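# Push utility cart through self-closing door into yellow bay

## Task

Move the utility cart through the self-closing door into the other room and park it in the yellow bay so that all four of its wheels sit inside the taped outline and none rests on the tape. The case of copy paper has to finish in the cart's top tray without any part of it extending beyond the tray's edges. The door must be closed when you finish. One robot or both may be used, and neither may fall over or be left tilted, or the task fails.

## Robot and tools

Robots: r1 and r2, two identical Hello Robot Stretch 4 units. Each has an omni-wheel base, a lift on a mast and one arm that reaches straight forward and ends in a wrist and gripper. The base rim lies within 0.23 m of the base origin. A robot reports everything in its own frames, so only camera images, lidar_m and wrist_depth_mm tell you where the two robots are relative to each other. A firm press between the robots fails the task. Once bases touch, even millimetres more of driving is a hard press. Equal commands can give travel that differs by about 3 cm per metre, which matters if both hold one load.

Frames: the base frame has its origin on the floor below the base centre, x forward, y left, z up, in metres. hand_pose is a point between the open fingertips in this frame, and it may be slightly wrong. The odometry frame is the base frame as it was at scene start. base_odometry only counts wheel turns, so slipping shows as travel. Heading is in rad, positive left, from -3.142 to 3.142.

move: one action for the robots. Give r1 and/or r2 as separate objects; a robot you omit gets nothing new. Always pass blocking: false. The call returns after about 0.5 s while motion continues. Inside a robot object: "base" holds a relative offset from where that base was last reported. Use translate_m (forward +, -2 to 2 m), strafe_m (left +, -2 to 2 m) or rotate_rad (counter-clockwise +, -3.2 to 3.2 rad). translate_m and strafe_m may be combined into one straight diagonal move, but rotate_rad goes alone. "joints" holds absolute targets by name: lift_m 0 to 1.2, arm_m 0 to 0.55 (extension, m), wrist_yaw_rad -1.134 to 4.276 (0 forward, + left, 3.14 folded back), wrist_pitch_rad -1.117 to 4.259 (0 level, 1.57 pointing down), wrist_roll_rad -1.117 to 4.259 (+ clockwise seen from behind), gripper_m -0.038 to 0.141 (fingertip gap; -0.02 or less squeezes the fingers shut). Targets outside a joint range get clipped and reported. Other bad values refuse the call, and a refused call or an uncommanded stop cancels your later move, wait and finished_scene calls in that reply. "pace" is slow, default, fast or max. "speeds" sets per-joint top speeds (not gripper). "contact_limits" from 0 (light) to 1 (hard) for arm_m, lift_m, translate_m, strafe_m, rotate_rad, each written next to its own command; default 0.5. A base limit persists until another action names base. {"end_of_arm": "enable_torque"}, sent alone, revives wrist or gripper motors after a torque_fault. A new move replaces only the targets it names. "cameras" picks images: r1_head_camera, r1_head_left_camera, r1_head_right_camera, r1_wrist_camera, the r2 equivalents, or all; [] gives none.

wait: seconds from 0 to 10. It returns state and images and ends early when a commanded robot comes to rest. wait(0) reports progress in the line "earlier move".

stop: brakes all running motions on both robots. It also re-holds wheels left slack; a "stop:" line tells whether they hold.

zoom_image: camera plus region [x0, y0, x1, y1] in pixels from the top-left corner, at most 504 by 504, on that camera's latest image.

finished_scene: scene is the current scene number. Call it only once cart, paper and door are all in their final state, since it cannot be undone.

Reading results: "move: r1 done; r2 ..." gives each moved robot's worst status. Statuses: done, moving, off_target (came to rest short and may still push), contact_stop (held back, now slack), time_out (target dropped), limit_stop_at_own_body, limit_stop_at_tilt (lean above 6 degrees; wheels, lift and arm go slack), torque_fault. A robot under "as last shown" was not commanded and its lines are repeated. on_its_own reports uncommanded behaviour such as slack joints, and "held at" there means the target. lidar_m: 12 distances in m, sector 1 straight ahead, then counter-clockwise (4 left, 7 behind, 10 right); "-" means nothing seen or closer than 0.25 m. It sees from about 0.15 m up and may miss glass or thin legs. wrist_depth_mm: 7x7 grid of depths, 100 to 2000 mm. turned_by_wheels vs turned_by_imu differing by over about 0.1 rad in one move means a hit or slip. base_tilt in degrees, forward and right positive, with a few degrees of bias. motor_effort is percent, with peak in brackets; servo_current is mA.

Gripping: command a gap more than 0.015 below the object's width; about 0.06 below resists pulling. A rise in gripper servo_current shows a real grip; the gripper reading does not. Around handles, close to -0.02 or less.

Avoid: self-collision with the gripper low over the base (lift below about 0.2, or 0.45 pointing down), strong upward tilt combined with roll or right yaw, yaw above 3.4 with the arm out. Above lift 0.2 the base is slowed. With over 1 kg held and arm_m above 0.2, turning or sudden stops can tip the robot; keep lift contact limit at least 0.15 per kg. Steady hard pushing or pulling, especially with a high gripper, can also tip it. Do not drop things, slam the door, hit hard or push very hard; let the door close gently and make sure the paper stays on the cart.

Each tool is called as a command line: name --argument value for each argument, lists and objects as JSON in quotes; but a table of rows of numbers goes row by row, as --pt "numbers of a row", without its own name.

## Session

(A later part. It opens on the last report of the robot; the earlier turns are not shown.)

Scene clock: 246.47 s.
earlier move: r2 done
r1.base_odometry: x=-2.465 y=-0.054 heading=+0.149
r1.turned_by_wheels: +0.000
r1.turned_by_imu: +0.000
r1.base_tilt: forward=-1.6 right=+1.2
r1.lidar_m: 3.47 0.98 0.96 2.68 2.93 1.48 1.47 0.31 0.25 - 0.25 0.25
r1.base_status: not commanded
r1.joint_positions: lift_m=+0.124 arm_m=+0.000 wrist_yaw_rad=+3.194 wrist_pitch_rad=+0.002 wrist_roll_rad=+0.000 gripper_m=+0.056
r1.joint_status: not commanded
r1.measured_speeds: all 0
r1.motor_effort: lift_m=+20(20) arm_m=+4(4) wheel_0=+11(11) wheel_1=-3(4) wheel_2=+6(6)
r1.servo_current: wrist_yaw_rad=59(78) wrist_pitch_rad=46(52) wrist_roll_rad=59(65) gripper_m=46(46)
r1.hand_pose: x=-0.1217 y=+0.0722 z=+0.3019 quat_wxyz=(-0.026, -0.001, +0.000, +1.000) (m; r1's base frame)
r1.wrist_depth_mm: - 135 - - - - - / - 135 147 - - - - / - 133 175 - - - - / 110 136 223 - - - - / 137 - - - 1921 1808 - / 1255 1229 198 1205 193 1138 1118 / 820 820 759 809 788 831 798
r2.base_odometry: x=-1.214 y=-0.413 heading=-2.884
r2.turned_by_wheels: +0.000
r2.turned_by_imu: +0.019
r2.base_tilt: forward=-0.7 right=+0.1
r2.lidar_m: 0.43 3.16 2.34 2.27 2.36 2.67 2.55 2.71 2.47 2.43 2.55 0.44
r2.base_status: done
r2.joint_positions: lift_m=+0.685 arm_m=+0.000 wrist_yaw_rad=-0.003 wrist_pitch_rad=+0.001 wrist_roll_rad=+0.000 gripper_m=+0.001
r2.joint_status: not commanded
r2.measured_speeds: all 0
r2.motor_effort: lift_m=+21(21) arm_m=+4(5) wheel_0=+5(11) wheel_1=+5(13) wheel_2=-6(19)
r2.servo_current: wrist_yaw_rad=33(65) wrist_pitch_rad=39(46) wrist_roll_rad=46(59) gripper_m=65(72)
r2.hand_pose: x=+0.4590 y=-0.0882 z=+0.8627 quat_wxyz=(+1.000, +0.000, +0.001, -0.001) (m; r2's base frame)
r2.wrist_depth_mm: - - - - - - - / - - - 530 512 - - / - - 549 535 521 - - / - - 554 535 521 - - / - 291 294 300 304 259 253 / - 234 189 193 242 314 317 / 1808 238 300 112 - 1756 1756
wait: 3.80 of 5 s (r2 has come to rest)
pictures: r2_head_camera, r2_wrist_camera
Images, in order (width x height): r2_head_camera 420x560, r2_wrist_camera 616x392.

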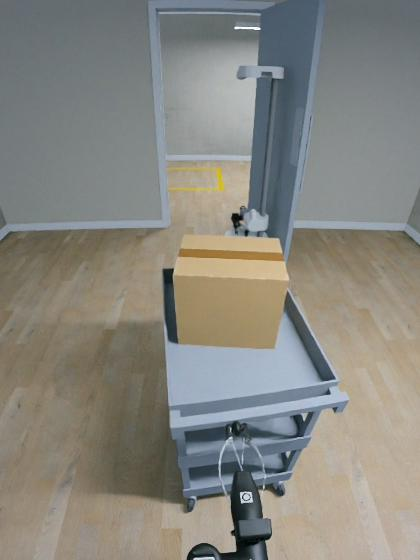

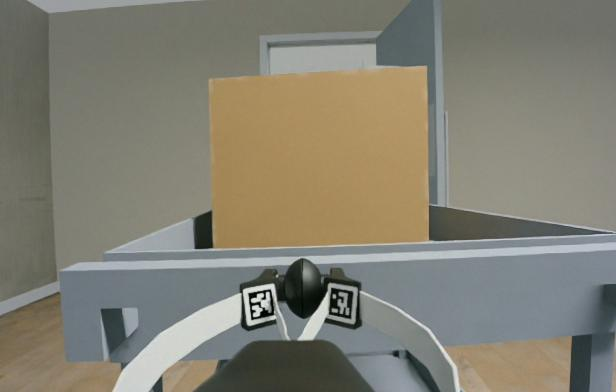

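move --blocking false --r2 '{"base":{"translate_m":-0.1},"joints":{"gripper_m":0.141}}' --cameras '[]'

wait --seconds 2.5 --cameras '[]'

move --blocking false --r2 '{"base":{"rotate_rad":0.13}}' --cameras '[]'

wait --seconds 2 --cameras '[]'

move --blocking false --r2 '{"base":{"strafe_m":-0.15}}' --cameras '[]'

wait --seconds 2 --cameras '["r2_head_camera","r2_wrist_camera"]'

Scene clock: 272.57 s.
move: r2 moving
r1: as last shown
r1.base_tilt: forward=-1.6 right=+1.3
r1.lidar_m: 3.49 0.95 0.95 2.68 2.96 1.45 1.44 0.30 0.25 - 0.25 0.25
r1.motor_effort: lift_m=+19(20) arm_m=+4(4) wheel_0=+10(11) wheel_1=-3(3) wheel_2=+6(6)
r1.servo_current: wrist_yaw_rad=52(59) wrist_pitch_rad=39(46) wrist_roll_rad=33(65) gripper_m=39(46)
r1.wrist_depth_mm: - 135 - - - - - / - 135 147 - - - - / - 133 175 - - - - / 110 136 223 - - - - / 137 - - - 1921 1863 - / 1229 1229 198 1205 193 1160 1118 / 820 820 759 798 809 831 809
r2.base_odometry: x=-1.184 y=-0.405 heading=-2.884
r2.turned_by_wheels: +0.000
r2.turned_by_imu: +0.000
r2.base_tilt: forward=-0.7 right=+0.0
r2.lidar_m: 0.44 3.16 2.34 2.24 2.36 2.61 2.53 2.63 2.52 2.41 2.56 0.52
r2.base_status: translate_m moving
r2.joint_positions: lift_m=+0.685 arm_m=+0.000 wrist_yaw_rad=-0.003 wrist_pitch_rad=+0.001 wrist_roll_rad=+0.000 gripper_m=+0.020
r2.joint_status: gripper_m moving
r2.measured_speeds: translate_m=-0.120 strafe_m=+0.000 rotate_rad=-0.003 lift_m=+0.000 arm_m=+0.000 wrist_yaw_rad=+0.000 wrist_pitch_rad=+0.000 wrist_roll_rad=+0.000
r2.motor_effort: lift_m=+21(21) arm_m=+4(4) wheel_0=-6(12) wheel_1=-6(8) wheel_2=+10(13)
r2.servo_current: wrist_yaw_rad=46(52) wrist_pitch_rad=39(46) wrist_roll_rad=46(46) gripper_m=85(111)
r2.hand_pose: x=+0.4590 y=-0.0882 z=+0.8627 quat_wxyz=(+1.000, +0.000, +0.001, -0.001) (m; r2's base frame)
r2.wrist_depth_mm: - - - - - - - / - - - 564 539 - - / - - 585 559 535 - - / - - 585 559 549 - - / - 349 285 282 276 277 281 / - 260 194 211 273 342 345 / 1983 322 - 112 - 1983 1708
pictures: none
No camera images: "cameras" was empty.

Scene clock: 274.37 s.
earlier move: r2 done
r1.base_odometry: x=-2.465 y=-0.054 heading=+0.149
r1.turned_by_wheels: +0.000
r1.turned_by_imu: +0.000
r1.base_tilt: forward=-1.6 right=+1.3
r1.lidar_m: 3.49 0.98 0.95 2.69 2.92 1.47 1.46 0.30 0.25 - 0.25 0.26
r1.base_status: not commanded
r1.joint_positions: lift_m=+0.124 arm_m=+0.000 wrist_yaw_rad=+3.194 wrist_pitch_rad=+0.002 wrist_roll_rad=+0.000 gripper_m=+0.056
r1.joint_status: not commanded
r1.measured_speeds: all 0
r1.motor_effort: lift_m=+19(20) arm_m=+4(4) wheel_0=+10(11) wheel_1=-3(3) wheel_2=+6(6)
r1.servo_current: wrist_yaw_rad=46(59) wrist_pitch_rad=39(52) wrist_roll_rad=39(65) gripper_m=39(46)
r1.hand_pose: x=-0.1217 y=+0.0722 z=+0.3019 quat_wxyz=(-0.026, -0.001, +0.000, +1.000) (m; r1's base frame)
r1.wrist_depth_mm: - 135 - - - - - / - 135 147 - - - - / - 133 175 - - - - / 110 136 224 - - - - / 137 - - - 1921 1863 - / 1229 1255 198 1205 193 1160 1118 / 809 809 759 798 798 831 798
r2.base_odometry: x=-1.118 y=-0.387 heading=-2.884
r2.turned_by_wheels: +0.000
r2.turned_by_imu: +0.000
r2.base_tilt: forward=-0.7 right=+0.1
r2.lidar_m: 0.52 3.15 2.34 2.26 2.35 2.54 2.43 2.60 2.50 2.39 2.55 0.57
r2.base_status: done
r2.joint_positions: lift_m=+0.685 arm_m=+0.000 wrist_yaw_rad=-0.003 wrist_pitch_rad=+0.001 wrist_roll_rad=+0.000 gripper_m=+0.141
r2.joint_status: all done
r2.measured_speeds: all 0
r2.motor_effort: lift_m=+21(21) arm_m=+5(5) wheel_0=-3(12) wheel_1=-3(8) wheel_2=+4(13)
r2.servo_current: wrist_yaw_rad=46(59) wrist_pitch_rad=46(52) wrist_roll_rad=52(59) gripper_m=52(137)
r2.hand_pose: x=+0.4590 y=-0.0882 z=+0.8627 quat_wxyz=(+1.000, +0.000, +0.001, -0.001) (m; r2's base frame)
r2.wrist_depth_mm: - - - - - - - / - - - - - - - / - - - 627 615 - - / - - - 634 621 - - / - - 342 338 345 357 364 / - - 394 402 407 421 - / - 1983 404 112 - 1921 1808
wait: 1.80 of 2.5 s (r2 has come to rest)
pictures: none
No camera images: "cameras" was empty.

Scene clock: 274.87 s.
move: r2 moving
r1: as last shown
r1.base_tilt: forward=-1.6 right=+1.2
r1.lidar_m: 3.49 0.98 0.97 2.68 2.93 1.47 1.46 0.31 0.25 - 0.25 0.25
r1.motor_effort: lift_m=+19(20) arm_m=+4(4) wheel_0=+11(11) wheel_1=-3(3) wheel_2=+6(6)
r1.servo_current: wrist_yaw_rad=52(59) wrist_pitch_rad=39(46) wrist_roll_rad=46(59) gripper_m=33(46)
r1.wrist_depth_mm: - 135 - - - - - / - 135 147 - - - - / - 133 175 - - - - / 110 136 224 - - - - / 137 - - - 1921 1863 - / 1229 1255 198 1229 193 1138 1118 / 820 820 759 809 798 820 798
r2.base_odometry: x=-1.118 y=-0.387 heading=-2.755
r2.turned_by_wheels: +0.129
r2.turned_by_imu: +0.126
r2.base_tilt: forward=-0.7 right=+0.1
r2.lidar_m: 0.52 2.84 2.28 2.25 2.48 2.49 2.46 2.73 2.43 2.42 2.68 0.57
r2.base_status: rotate_rad moving
r2.joint_positions: lift_m=+0.685 arm_m=+0.000 wrist_yaw_rad=-0.002 wrist_pitch_rad=+0.001 wrist_roll_rad=+0.000 gripper_m=+0.141
r2.joint_status: not commanded
r2.measured_speeds: translate_m=+0.001 strafe_m=+0.000 rotate_rad=+0.048 lift_m=+0.000 arm_m=+0.000 wrist_yaw_rad=+0.000 wrist_pitch_rad=+0.000 wrist_roll_rad=+0.000
r2.motor_effort: lift_m=+21(21) arm_m=+4(5) wheel_0=-4(8) wheel_1=-3(9) wheel_2=-6(10)
r2.servo_current: wrist_yaw_rad=46(52) wrist_pitch_rad=39(46) wrist_roll_rad=46(52) gripper_m=52(52)
r2.hand_pose: x=+0.4590 y=-0.0881 z=+0.8627 quat_wxyz=(+1.000, +0.000, +0.001, -0.001) (m; r2's base frame)
r2.wrist_depth_mm: - - - - - - - / - - - - 609 - - / - - - 640 603 580 - / - - - 647 609 580 - / - - 379 332 325 314 312 / - - 330 387 384 373 - / 1983 1921 1983 112 - - 1921
pictures: none
No camera images: "cameras" was empty.

Scene clock: 275.20 s.
earlier move: r2 done
r1.base_odometry: x=-2.465 y=-0.054 heading=+0.149
r1.turned_by_wheels: +0.000
r1.turned_by_imu: +0.000
r1.base_tilt: forward=-1.6 right=+1.2
r1.lidar_m: 3.49 0.96 0.98 2.69 2.95 1.48 1.47 0.29 0.25 - 0.25 0.25
r1.base_status: not commanded
r1.joint_positions: lift_m=+0.124 arm_m=+0.000 wrist_yaw_rad=+3.194 wrist_pitch_rad=+0.002 wrist_roll_rad=+0.000 gripper_m=+0.056
r1.joint_status: not commanded
r1.measured_speeds: all 0
r1.motor_effort: lift_m=+19(20) arm_m=+4(4) wheel_0=+10(11) wheel_1=-3(3) wheel_2=+6(6)
r1.servo_current: wrist_yaw_rad=39(59) wrist_pitch_rad=52(52) wrist_roll_rad=52(78) gripper_m=39(46)
r1.hand_pose: x=-0.1217 y=+0.0722 z=+0.3019 quat_wxyz=(-0.026, -0.001, +0.000, +1.000) (m; r1's base frame)
r1.wrist_depth_mm: - 135 - - - - - / - 135 147 - - - - / - 133 175 - - - - / 110 136 223 - - - - / 137 - - - 1921 1921 - / 1255 1205 198 1205 193 1160 1138 / 809 809 768 809 798 831 809
r2.base_odometry: x=-1.118 y=-0.387 heading=-2.755
r2.turned_by_wheels: +0.000
r2.turned_by_imu: +0.000
r2.base_tilt: forward=-0.7 right=+0.1
r2.lidar_m: 0.52 2.88 2.28 2.24 2.51 2.49 2.45 2.69 2.45 2.41 2.67 0.54
r2.base_status: done
r2.joint_positions: lift_m=+0.685 arm_m=+0.000 wrist_yaw_rad=-0.002 wrist_pitch_rad=+0.001 wrist_roll_rad=+0.000 gripper_m=+0.141
r2.joint_status: not commanded
r2.measured_speeds: all 0
r2.motor_effort: lift_m=+21(21) arm_m=+4(5) wheel_0=-4(8) wheel_1=-4(9) wheel_2=-4(10)
r2.servo_current: wrist_yaw_rad=46(52) wrist_pitch_rad=39(46) wrist_roll_rad=59(59) gripper_m=46(52)
r2.hand_pose: x=+0.4590 y=-0.0881 z=+0.8627 quat_wxyz=(+1.000, +0.000, +0.001, -0.001) (m; r2's base frame)
r2.wrist_depth_mm: - - - - - - - / - - - - 621 - - / - - - 640 597 580 - / - - - 647 597 574 - / - - 382 336 325 314 312 / - - 329 384 379 375 - / - 1921 - 112 - - 1921
wait: 0.33 of 2 s (r2 has come to rest)
pictures: none
No camera images: "cameras" was empty.

Scene clock: 275.70 s.
move: r2 moving
r1: as last shown
r1.base_tilt: forward=-1.6 right=+1.3
r1.lidar_m: 3.47 0.97 0.98 2.68 2.91 1.46 1.44 0.31 0.25 - 0.25 0.25
r1.motor_effort: lift_m=+20(20) arm_m=+4(4) wheel_0=+11(11) wheel_1=-3(3) wheel_2=+6(6)
r1.servo_current: wrist_yaw_rad=52(65) wrist_pitch_rad=46(52) wrist_roll_rad=39(65) gripper_m=39(52)
r1.wrist_depth_mm: - 135 - - - - - / - 135 147 - - - - / - 133 175 - - - - / 110 136 223 - - - - / 137 - - - 1921 1863 - / 1229 1229 198 1205 193 1160 1118 / 820 820 768 798 788 820 798
r2.base_odometry: x=-1.131 y=-0.354 heading=-2.755
r2.turned_by_wheels: +0.000
r2.turned_by_imu: +0.000
r2.base_tilt: forward=-0.7 right=+0.1
r2.lidar_m: 0.52 2.85 2.33 2.30 2.52 2.48 2.47 2.73 2.40 2.38 2.61 0.56
r2.base_status: strafe_m moving
r2.joint_positions: lift_m=+0.685 arm_m=+0.000 wrist_yaw_rad=-0.002 wrist_pitch_rad=+0.001 wrist_roll_rad=+0.000 gripper_m=+0.141
r2.joint_status: not commanded
r2.measured_speeds: translate_m=+0.000 strafe_m=-0.140 rotate_rad=+0.003 lift_m=+0.000 arm_m=+0.000 wrist_yaw_rad=+0.000 wrist_pitch_rad=+0.000 wrist_roll_rad=+0.000
r2.motor_effort: lift_m=+21(21) arm_m=+4(4) wheel_0=+12(13) wheel_1=-11(12) wheel_2=-1(3)
r2.servo_current: wrist_yaw_rad=52(52) wrist_pitch_rad=33(46) wrist_roll_rad=52(59) gripper_m=52(59)
r2.hand_pose: x=+0.4590 y=-0.0881 z=+0.8627 quat_wxyz=(+1.000, +0.000, +0.001, -0.001) (m; r2's base frame)
r2.wrist_depth_mm: - - - - - - - / - - - - 603 - - / - - - 627 591 - - / - - - 634 597 - - / - - 343 336 327 314 310 / - - 349 387 379 370 375 / - 1921 1808 112 - - 1863
pictures: none
No camera images: "cameras" was empty.

Scene clock: 276.93 s.
earlier move: r2 done
r1.base_odometry: x=-2.465 y=-0.054 heading=+0.149
r1.turned_by_wheels: +0.000
r1.turned_by_imu: +0.000
r1.base_tilt: forward=-1.6 right=+1.2
r1.lidar_m: 3.48 0.98 0.97 2.70 2.95 1.48 1.45 0.30 0.25 - 0.25 0.25
r1.base_status: not commanded
r1.joint_positions: lift_m=+0.124 arm_m=+0.000 wrist_yaw_rad=+3.194 wrist_pitch_rad=+0.002 wrist_roll_rad=+0.000 gripper_m=+0.056
r1.joint_status: not commanded
r1.measured_speeds: all 0
r1.motor_effort: lift_m=+20(20) arm_m=+4(4) wheel_0=+11(11) wheel_1=-3(3) wheel_2=+6(6)
r1.servo_current: wrist_yaw_rad=52(65) wrist_pitch_rad=46(52) wrist_roll_rad=52(65) gripper_m=39(52)
r1.hand_pose: x=-0.1217 y=+0.0722 z=+0.3019 quat_wxyz=(-0.026, -0.001, +0.000, +1.000) (m; r1's base frame)
r1.wrist_depth_mm: - 135 - - - - - / - 135 147 - - - - / - 133 175 - - - - / 110 136 223 - - - - / 137 - - - 1921 1863 - / 1229 1229 198 1205 193 1160 1138 / 820 820 759 798 798 820 798
r2.base_odometry: x=-1.174 y=-0.248 heading=-2.755
r2.turned_by_wheels: +0.000
r2.turned_by_imu: +0.000
r2.base_tilt: forward=-0.7 right=+0.0
r2.lidar_m: 0.52 3.02 2.41 2.40 2.64 2.51 2.48 2.71 2.28 2.26 2.51 0.54
r2.base_status: done
r2.joint_positions: lift_m=+0.685 arm_m=+0.000 wrist_yaw_rad=-0.002 wrist_pitch_rad=+0.001 wrist_roll_rad=+0.000 gripper_m=+0.141
r2.joint_status: not commanded
r2.measured_speeds: all 0
r2.motor_effort: lift_m=+21(21) arm_m=+4(5) wheel_0=+1(14) wheel_1=-4(12) wheel_2=+0(3)
r2.servo_current: wrist_yaw_rad=52(59) wrist_pitch_rad=39(46) wrist_roll_rad=46(59) gripper_m=52(59)
r2.hand_pose: x=+0.4590 y=-0.0881 z=+0.8627 quat_wxyz=(+1.000, +0.000, +0.001, -0.001) (m; r2's base frame)
r2.wrist_depth_mm: - - - - - - - / - - - - - - - / - - 647 603 - - - / - - 647 603 580 - - / - 336 338 336 320 312 - / - 370 389 384 377 370 - / - 1808 1863 112 - 1863 1863
wait: 1.23 of 2 s (r2 has come to rest)
pictures: r2_head_camera, r2_wrist_camera
Images, in order (width x height): r2_head_camera 420x560, r2_wrist_camera 616x392.

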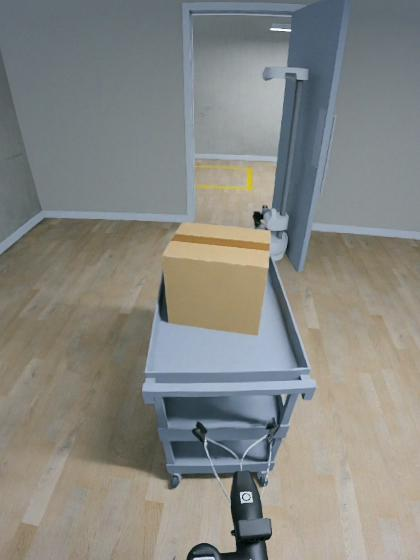

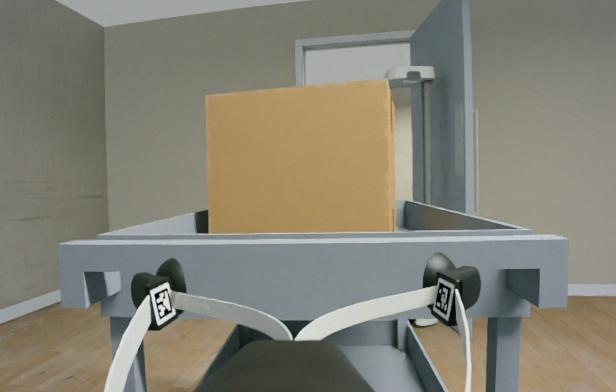

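move --blocking false --r2 '{"base":{"translate_m":1.0},"pace":"slow"}' --cameras '[]'

wait --seconds 10 --cameras '["r2_head_camera","r2_wrist_camera"]'

Scene clock: 285.50 s.
move: r2 moving
r1: as last shown
r1.base_tilt: forward=-1.6 right=+1.3
r1.lidar_m: 3.49 0.96 0.93 2.67 2.94 1.48 1.46 0.30 0.25 - 0.25 0.25
r1.motor_effort: lift_m=+19(20) arm_m=+4(4) wheel_0=+11(11) wheel_1=-3(3) wheel_2=+6(6)
r1.servo_current: wrist_yaw_rad=59(59) wrist_pitch_rad=52(52) wrist_roll_rad=52(65) gripper_m=39(46)
r1.wrist_depth_mm: - 135 - - - - - / - 135 146 - - - - / - 133 175 - - - - / 110 136 223 - - - - / 137 - - - 1921 1808 - / 1229 1229 198 1205 193 1160 1118 / 809 809 768 798 788 831 798
r2.base_odometry: x=-1.185 y=-0.253 heading=-2.755
r2.turned_by_wheels: +0.000
r2.turned_by_imu: +0.001
r2.base_tilt: forward=-0.7 right=+0.1
r2.lidar_m: 0.48 3.00 2.43 2.38 2.69 2.52 2.48 2.74 2.28 2.26 2.47 0.53
r2.base_status: translate_m moving
r2.joint_positions: lift_m=+0.685 arm_m=+0.000 wrist_yaw_rad=-0.002 wrist_pitch_rad=+0.001 wrist_roll_rad=+0.000 gripper_m=+0.141
r2.joint_status: not commanded
r2.measured_speeds: translate_m=+0.048 strafe_m=+0.000 rotate_rad=+0.003 lift_m=+0.000 arm_m=+0.000 wrist_yaw_rad=+0.000 wrist_pitch_rad=+0.000 wrist_roll_rad=+0.000
r2.motor_effort: lift_m=+21(21) arm_m=+4(4) wheel_0=+5(7) wheel_1=+6(7) wheel_2=-9(10)
r2.servo_current: wrist_yaw_rad=52(59) wrist_pitch_rad=46(46) wrist_roll_rad=46(52) gripper_m=52(52)
r2.hand_pose: x=+0.4590 y=-0.0881 z=+0.8627 quat_wxyz=(+1.000, +0.000, +0.001, -0.001) (m; r2's base frame)
r2.wrist_depth_mm: - - - - - - - / - - - - - - - / - - 634 591 - - - / - - 640 597 574 - - / - 320 317 314 320 304 298 / - 370 375 375 370 362 - / 1983 1808 1921 112 - 1808 1921
pictures: none
No camera images: "cameras" was empty.

Scene clock: 295.50 s.
earlier move: r2 moving
r1.base_odometry: x=-2.465 y=-0.054 heading=+0.149
r1.turned_by_wheels: +0.000
r1.turned_by_imu: -0.001
r1.base_tilt: forward=-1.6 right=+1.3
r1.lidar_m: 3.49 0.96 0.97 2.67 2.95 0.57 0.60 0.33 0.25 - 0.26 0.25
r1.base_status: not commanded
r1.joint_positions: lift_m=+0.124 arm_m=+0.000 wrist_yaw_rad=+3.194 wrist_pitch_rad=+0.002 wrist_roll_rad=+0.000 gripper_m=+0.056
r1.joint_status: not commanded
r1.measured_speeds: all 0
r1.motor_effort: lift_m=+20(20) arm_m=+4(4) wheel_0=+10(11) wheel_1=-3(3) wheel_2=+6(6)
r1.servo_current: wrist_yaw_rad=46(72) wrist_pitch_rad=52(52) wrist_roll_rad=59(78) gripper_m=46(52)
r1.hand_pose: x=-0.1217 y=+0.0722 z=+0.3019 quat_wxyz=(-0.026, -0.001, +0.000, +1.000) (m; r1's base frame)
r1.wrist_depth_mm: - 135 - - - - - / - 135 147 - - - - / - 133 175 - - 634 - / 110 136 223 - - - - / 137 - - - - 1618 - / 1229 1229 198 878 193 1042 1118 / 820 809 759 798 798 831 809
r2.base_odometry: x=-2.089 y=-0.620 heading=-2.755
r2.turned_by_wheels: +0.000
r2.turned_by_imu: +0.000
r2.base_tilt: forward=-0.7 right=+0.1
r2.lidar_m: 0.48 2.55 2.29 2.27 2.52 3.46 3.46 3.03 2.44 2.43 0.54 0.48
r2.base_status: translate_m moving
r2.joint_positions: lift_m=+0.685 arm_m=+0.000 wrist_yaw_rad=-0.003 wrist_pitch_rad=+0.001 wrist_roll_rad=+0.000 gripper_m=+0.141
r2.joint_status: not commanded
r2.measured_speeds: translate_m=+0.051 strafe_m=+0.000 rotate_rad=-0.004 lift_m=+0.000 arm_m=+0.000 wrist_yaw_rad=+0.000 wrist_pitch_rad=+0.000 wrist_roll_rad=+0.000
r2.motor_effort: lift_m=+21(21) arm_m=+4(5) wheel_0=+3(12) wheel_1=+5(9) wheel_2=-6(19)
r2.servo_current: wrist_yaw_rad=33(65) wrist_pitch_rad=39(46) wrist_roll_rad=39(65) gripper_m=52(59)
r2.hand_pose: x=+0.4590 y=-0.0882 z=+0.8627 quat_wxyz=(+1.000, +0.000, +0.001, -0.001) (m; r2's base frame)
r2.wrist_depth_mm: - - - - - 1921 - / - - - - 591 477 427 / - - - - 564 480 424 / - - - - 569 484 424 / - - 342 303 273 283 410 / - - 345 355 271 226 255 / 1983 1863 - 112 - 290 260
wait: 10.00 s; no rest
pictures: r2_head_camera, r2_wrist_camera
Images, in order (width x height): r2_head_camera 420x560, r2_wrist_camera 616x392.

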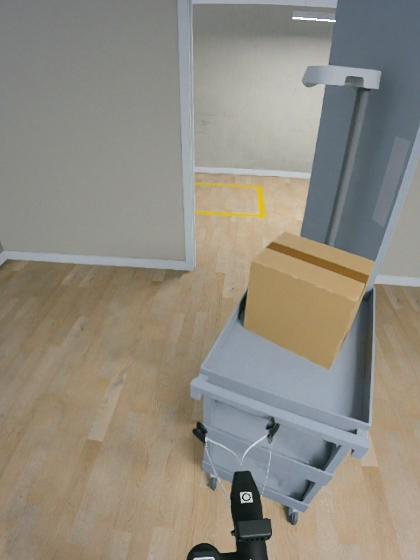

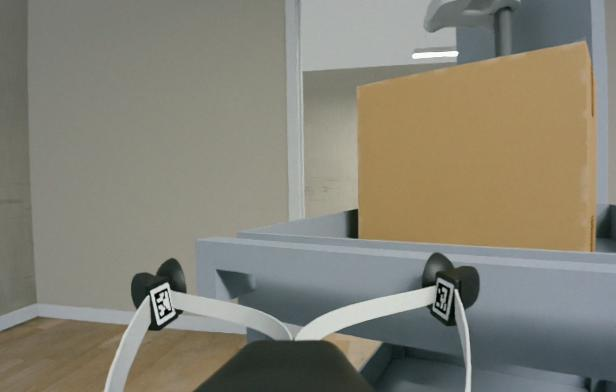

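stop --cameras '[]'

move --blocking false --r2 '{"base":{"translate_m":-0.35}}' --cameras '[]'

wait --seconds 4 --cameras '["r2_head_camera","r1_head_left_camera"]'

Scene clock: 309.83 s.
earlier move: r2 done
r1.base_odometry: x=-2.465 y=-0.054 heading=+0.149
r1.turned_by_wheels: +0.000
r1.turned_by_imu: +0.000
r1.base_tilt: forward=-1.6 right=+1.3
r1.lidar_m: 3.49 0.98 1.00 2.66 2.95 0.57 0.58 0.29 0.25 - 0.25 0.25
r1.base_status: not commanded
r1.joint_positions: lift_m=+0.124 arm_m=+0.000 wrist_yaw_rad=+3.194 wrist_pitch_rad=+0.002 wrist_roll_rad=+0.000 gripper_m=+0.056
r1.joint_status: not commanded
r1.measured_speeds: all 0
r1.motor_effort: lift_m=+20(20) arm_m=+4(4) wheel_0=+10(11) wheel_1=-3(4) wheel_2=+6(6)
r1.servo_current: wrist_yaw_rad=39(72) wrist_pitch_rad=33(52) wrist_roll_rad=72(78) gripper_m=39(52)
r1.hand_pose: x=-0.1217 y=+0.0722 z=+0.3019 quat_wxyz=(-0.026, -0.001, +0.000, +1.000) (m; r1's base frame)
r1.wrist_depth_mm: - 135 - - - - - / - 135 147 - 1808 - - / - 133 175 - - 621 - / 110 136 224 - - - - / 137 - - - 1661 1537 - / 1229 1255 198 1008 193 960 1118 / 809 820 759 798 798 831 798
r2.base_odometry: x=-2.100 y=-0.625 heading=-2.755
r2.turned_by_wheels: +0.000
r2.turned_by_imu: +0.000
r2.base_tilt: forward=-0.7 right=+0.0
r2.lidar_m: 0.49 2.53 2.30 2.26 2.50 3.49 3.49 3.03 2.44 2.43 0.51 0.48
r2.base_status: done
r2.joint_positions: lift_m=+0.685 arm_m=+0.000 wrist_yaw_rad=-0.003 wrist_pitch_rad=+0.001 wrist_roll_rad=+0.000 gripper_m=+0.141
r2.joint_status: not commanded
r2.measured_speeds: all 0
r2.motor_effort: lift_m=+21(21) arm_m=+4(5) wheel_0=+3(12) wheel_1=+3(9) wheel_2=-6(19)
r2.servo_current: wrist_yaw_rad=46(65) wrist_pitch_rad=33(46) wrist_roll_rad=46(65) gripper_m=52(59)
r2.hand_pose: x=+0.4590 y=-0.0882 z=+0.8627 quat_wxyz=(+1.000, +0.000, +0.001, -0.001) (m; r2's base frame)
r2.wrist_depth_mm: - - - - - 1983 - / - - - - 591 477 430 / - - - - 569 480 424 / - - - - 569 484 427 / - - 343 303 274 282 410 / - - 342 353 272 224 255 / 1983 1921 1983 112 - 285 262
pictures: none
No camera images: "cameras" was empty.

Scene clock: 310.33 s.
move: r2 moving
r1: as last shown
r1.base_tilt: forward=-1.6 right=+1.2
r1.lidar_m: 3.49 0.96 0.96 2.66 2.91 0.56 0.58 0.30 0.25 - 0.25 0.25
r1.motor_effort: lift_m=+20(20) arm_m=+4(4) wheel_0=+10(11) wheel_1=-3(3) wheel_2=+6(6)
r1.servo_current: wrist_yaw_rad=46(59) wrist_pitch_rad=46(46) wrist_roll_rad=52(59) gripper_m=39(46)
r1.wrist_depth_mm: - 135 - - - - - / - 135 147 - 1863 - - / - 133 175 - - 621 - / 110 136 224 - - - - / 137 - - - - 1576 - / 1255 1229 198 1008 193 960 1138 / 809 809 768 809 798 831 798
r2.base_odometry: x=-2.072 y=-0.613 heading=-2.756
r2.turned_by_wheels: +0.000
r2.turned_by_imu: +0.000
r2.base_tilt: forward=-0.7 right=+0.1
r2.lidar_m: 0.51 2.54 2.31 2.25 2.51 3.47 3.42 3.02 2.44 2.41 2.65 0.48
r2.base_status: translate_m moving
r2.joint_positions: lift_m=+0.685 arm_m=+0.000 wrist_yaw_rad=-0.003 wrist_pitch_rad=+0.001 wrist_roll_rad=+0.000 gripper_m=+0.141
r2.joint_status: not commanded
r2.measured_speeds: translate_m=-0.122 strafe_m=+0.000 rotate_rad=-0.001 lift_m=+0.000 arm_m=+0.000 wrist_yaw_rad=+0.000 wrist_pitch_rad=+0.000 wrist_roll_rad=+0.000
r2.motor_effort: lift_m=+21(21) arm_m=+4(5) wheel_0=-5(8) wheel_1=-8(8) wheel_2=+11(12)
r2.servo_current: wrist_yaw_rad=33(52) wrist_pitch_rad=46(46) wrist_roll_rad=46(52) gripper_m=52(52)
r2.hand_pose: x=+0.4590 y=-0.0882 z=+0.8627 quat_wxyz=(+1.000, +0.000, +0.001, -0.001) (m; r2's base frame)
r2.wrist_depth_mm: - - - - - - - / - - - - - 496 445 / - - - - 591 504 452 / - - - - 597 504 452 / - - 415 332 298 270 436 / - - 218 382 338 291 279 / 1983 1863 1983 112 - - -
pictures: none
No camera images: "cameras" was empty.

Scene clock: 312.50 s.
earlier move: r2 done
r1.base_odometry: x=-2.465 y=-0.054 heading=+0.149
r1.turned_by_wheels: +0.000
r1.turned_by_imu: +0.000
r1.base_tilt: forward=-1.6 right=+1.3
r1.lidar_m: 3.49 0.96 0.98 2.67 2.93 0.56 0.59 0.32 0.25 - 0.25 0.25
r1.base_status: not commanded
r1.joint_positions: lift_m=+0.124 arm_m=+0.000 wrist_yaw_rad=+3.194 wrist_pitch_rad=+0.002 wrist_roll_rad=+0.000 gripper_m=+0.056
r1.joint_status: not commanded
r1.measured_speeds: all 0
r1.motor_effort: lift_m=+20(20) arm_m=+4(4) wheel_0=+10(11) wheel_1=-3(4) wheel_2=+6(6)
r1.servo_current: wrist_yaw_rad=39(78) wrist_pitch_rad=39(52) wrist_roll_rad=52(72) gripper_m=39(52)
r1.hand_pose: x=-0.1217 y=+0.0722 z=+0.3019 quat_wxyz=(-0.026, -0.001, +0.000, +1.000) (m; r1's base frame)
r1.wrist_depth_mm: - 135 - - - - - / - 135 146 - - - - / - 133 175 - - 621 - / 110 136 223 - - - - / 137 - - - 1983 1576 - / 1255 1255 198 991 193 960 1118 / 809 809 759 798 798 831 798
r2.base_odometry: x=-1.776 y=-0.493 heading=-2.756
r2.turned_by_wheels: +0.000
r2.turned_by_imu: +0.000
r2.base_tilt: forward=-0.7 right=+0.0
r2.lidar_m: 0.80 2.89 2.34 2.32 2.56 3.15 3.12 2.97 2.40 2.37 2.61 0.78
r2.base_status: done
r2.joint_positions: lift_m=+0.685 arm_m=+0.000 wrist_yaw_rad=-0.003 wrist_pitch_rad=+0.001 wrist_roll_rad=+0.000 gripper_m=+0.141
r2.joint_status: not commanded
r2.measured_speeds: all 0
r2.motor_effort: lift_m=+21(21) arm_m=+4(5) wheel_0=-3(10) wheel_1=-3(9) wheel_2=+1(13)
r2.servo_current: wrist_yaw_rad=59(59) wrist_pitch_rad=33(46) wrist_roll_rad=46(65) gripper_m=46(59)
r2.hand_pose: x=+0.4590 y=-0.0882 z=+0.8627 quat_wxyz=(+1.000, +0.000, +0.001, -0.001) (m; r2's base frame)
r2.wrist_depth_mm: - - - - - - - / - - - - - 1430 - / - - - - 854 831 - / - - - - 866 788 - / - - - - - - - / - - - 768 1255 190 - / 1983 1863 - 112 - - 1921
wait: 2.17 of 4 s (r2 has come to rest)
pictures: r1_head_left_camera, r2_head_camera
Images, in order (width x height): r1_head_left_camera 420x672, r2_head_camera 420x560.

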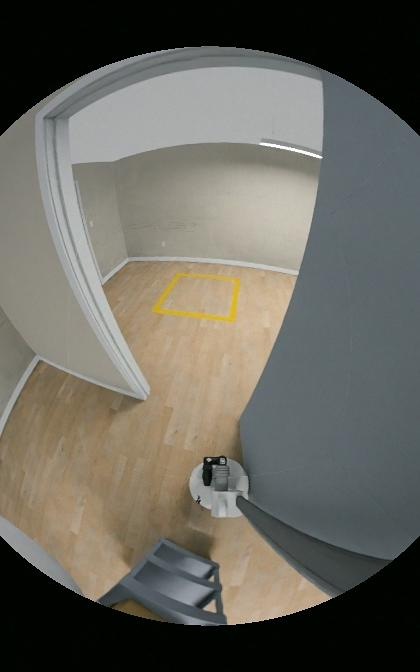

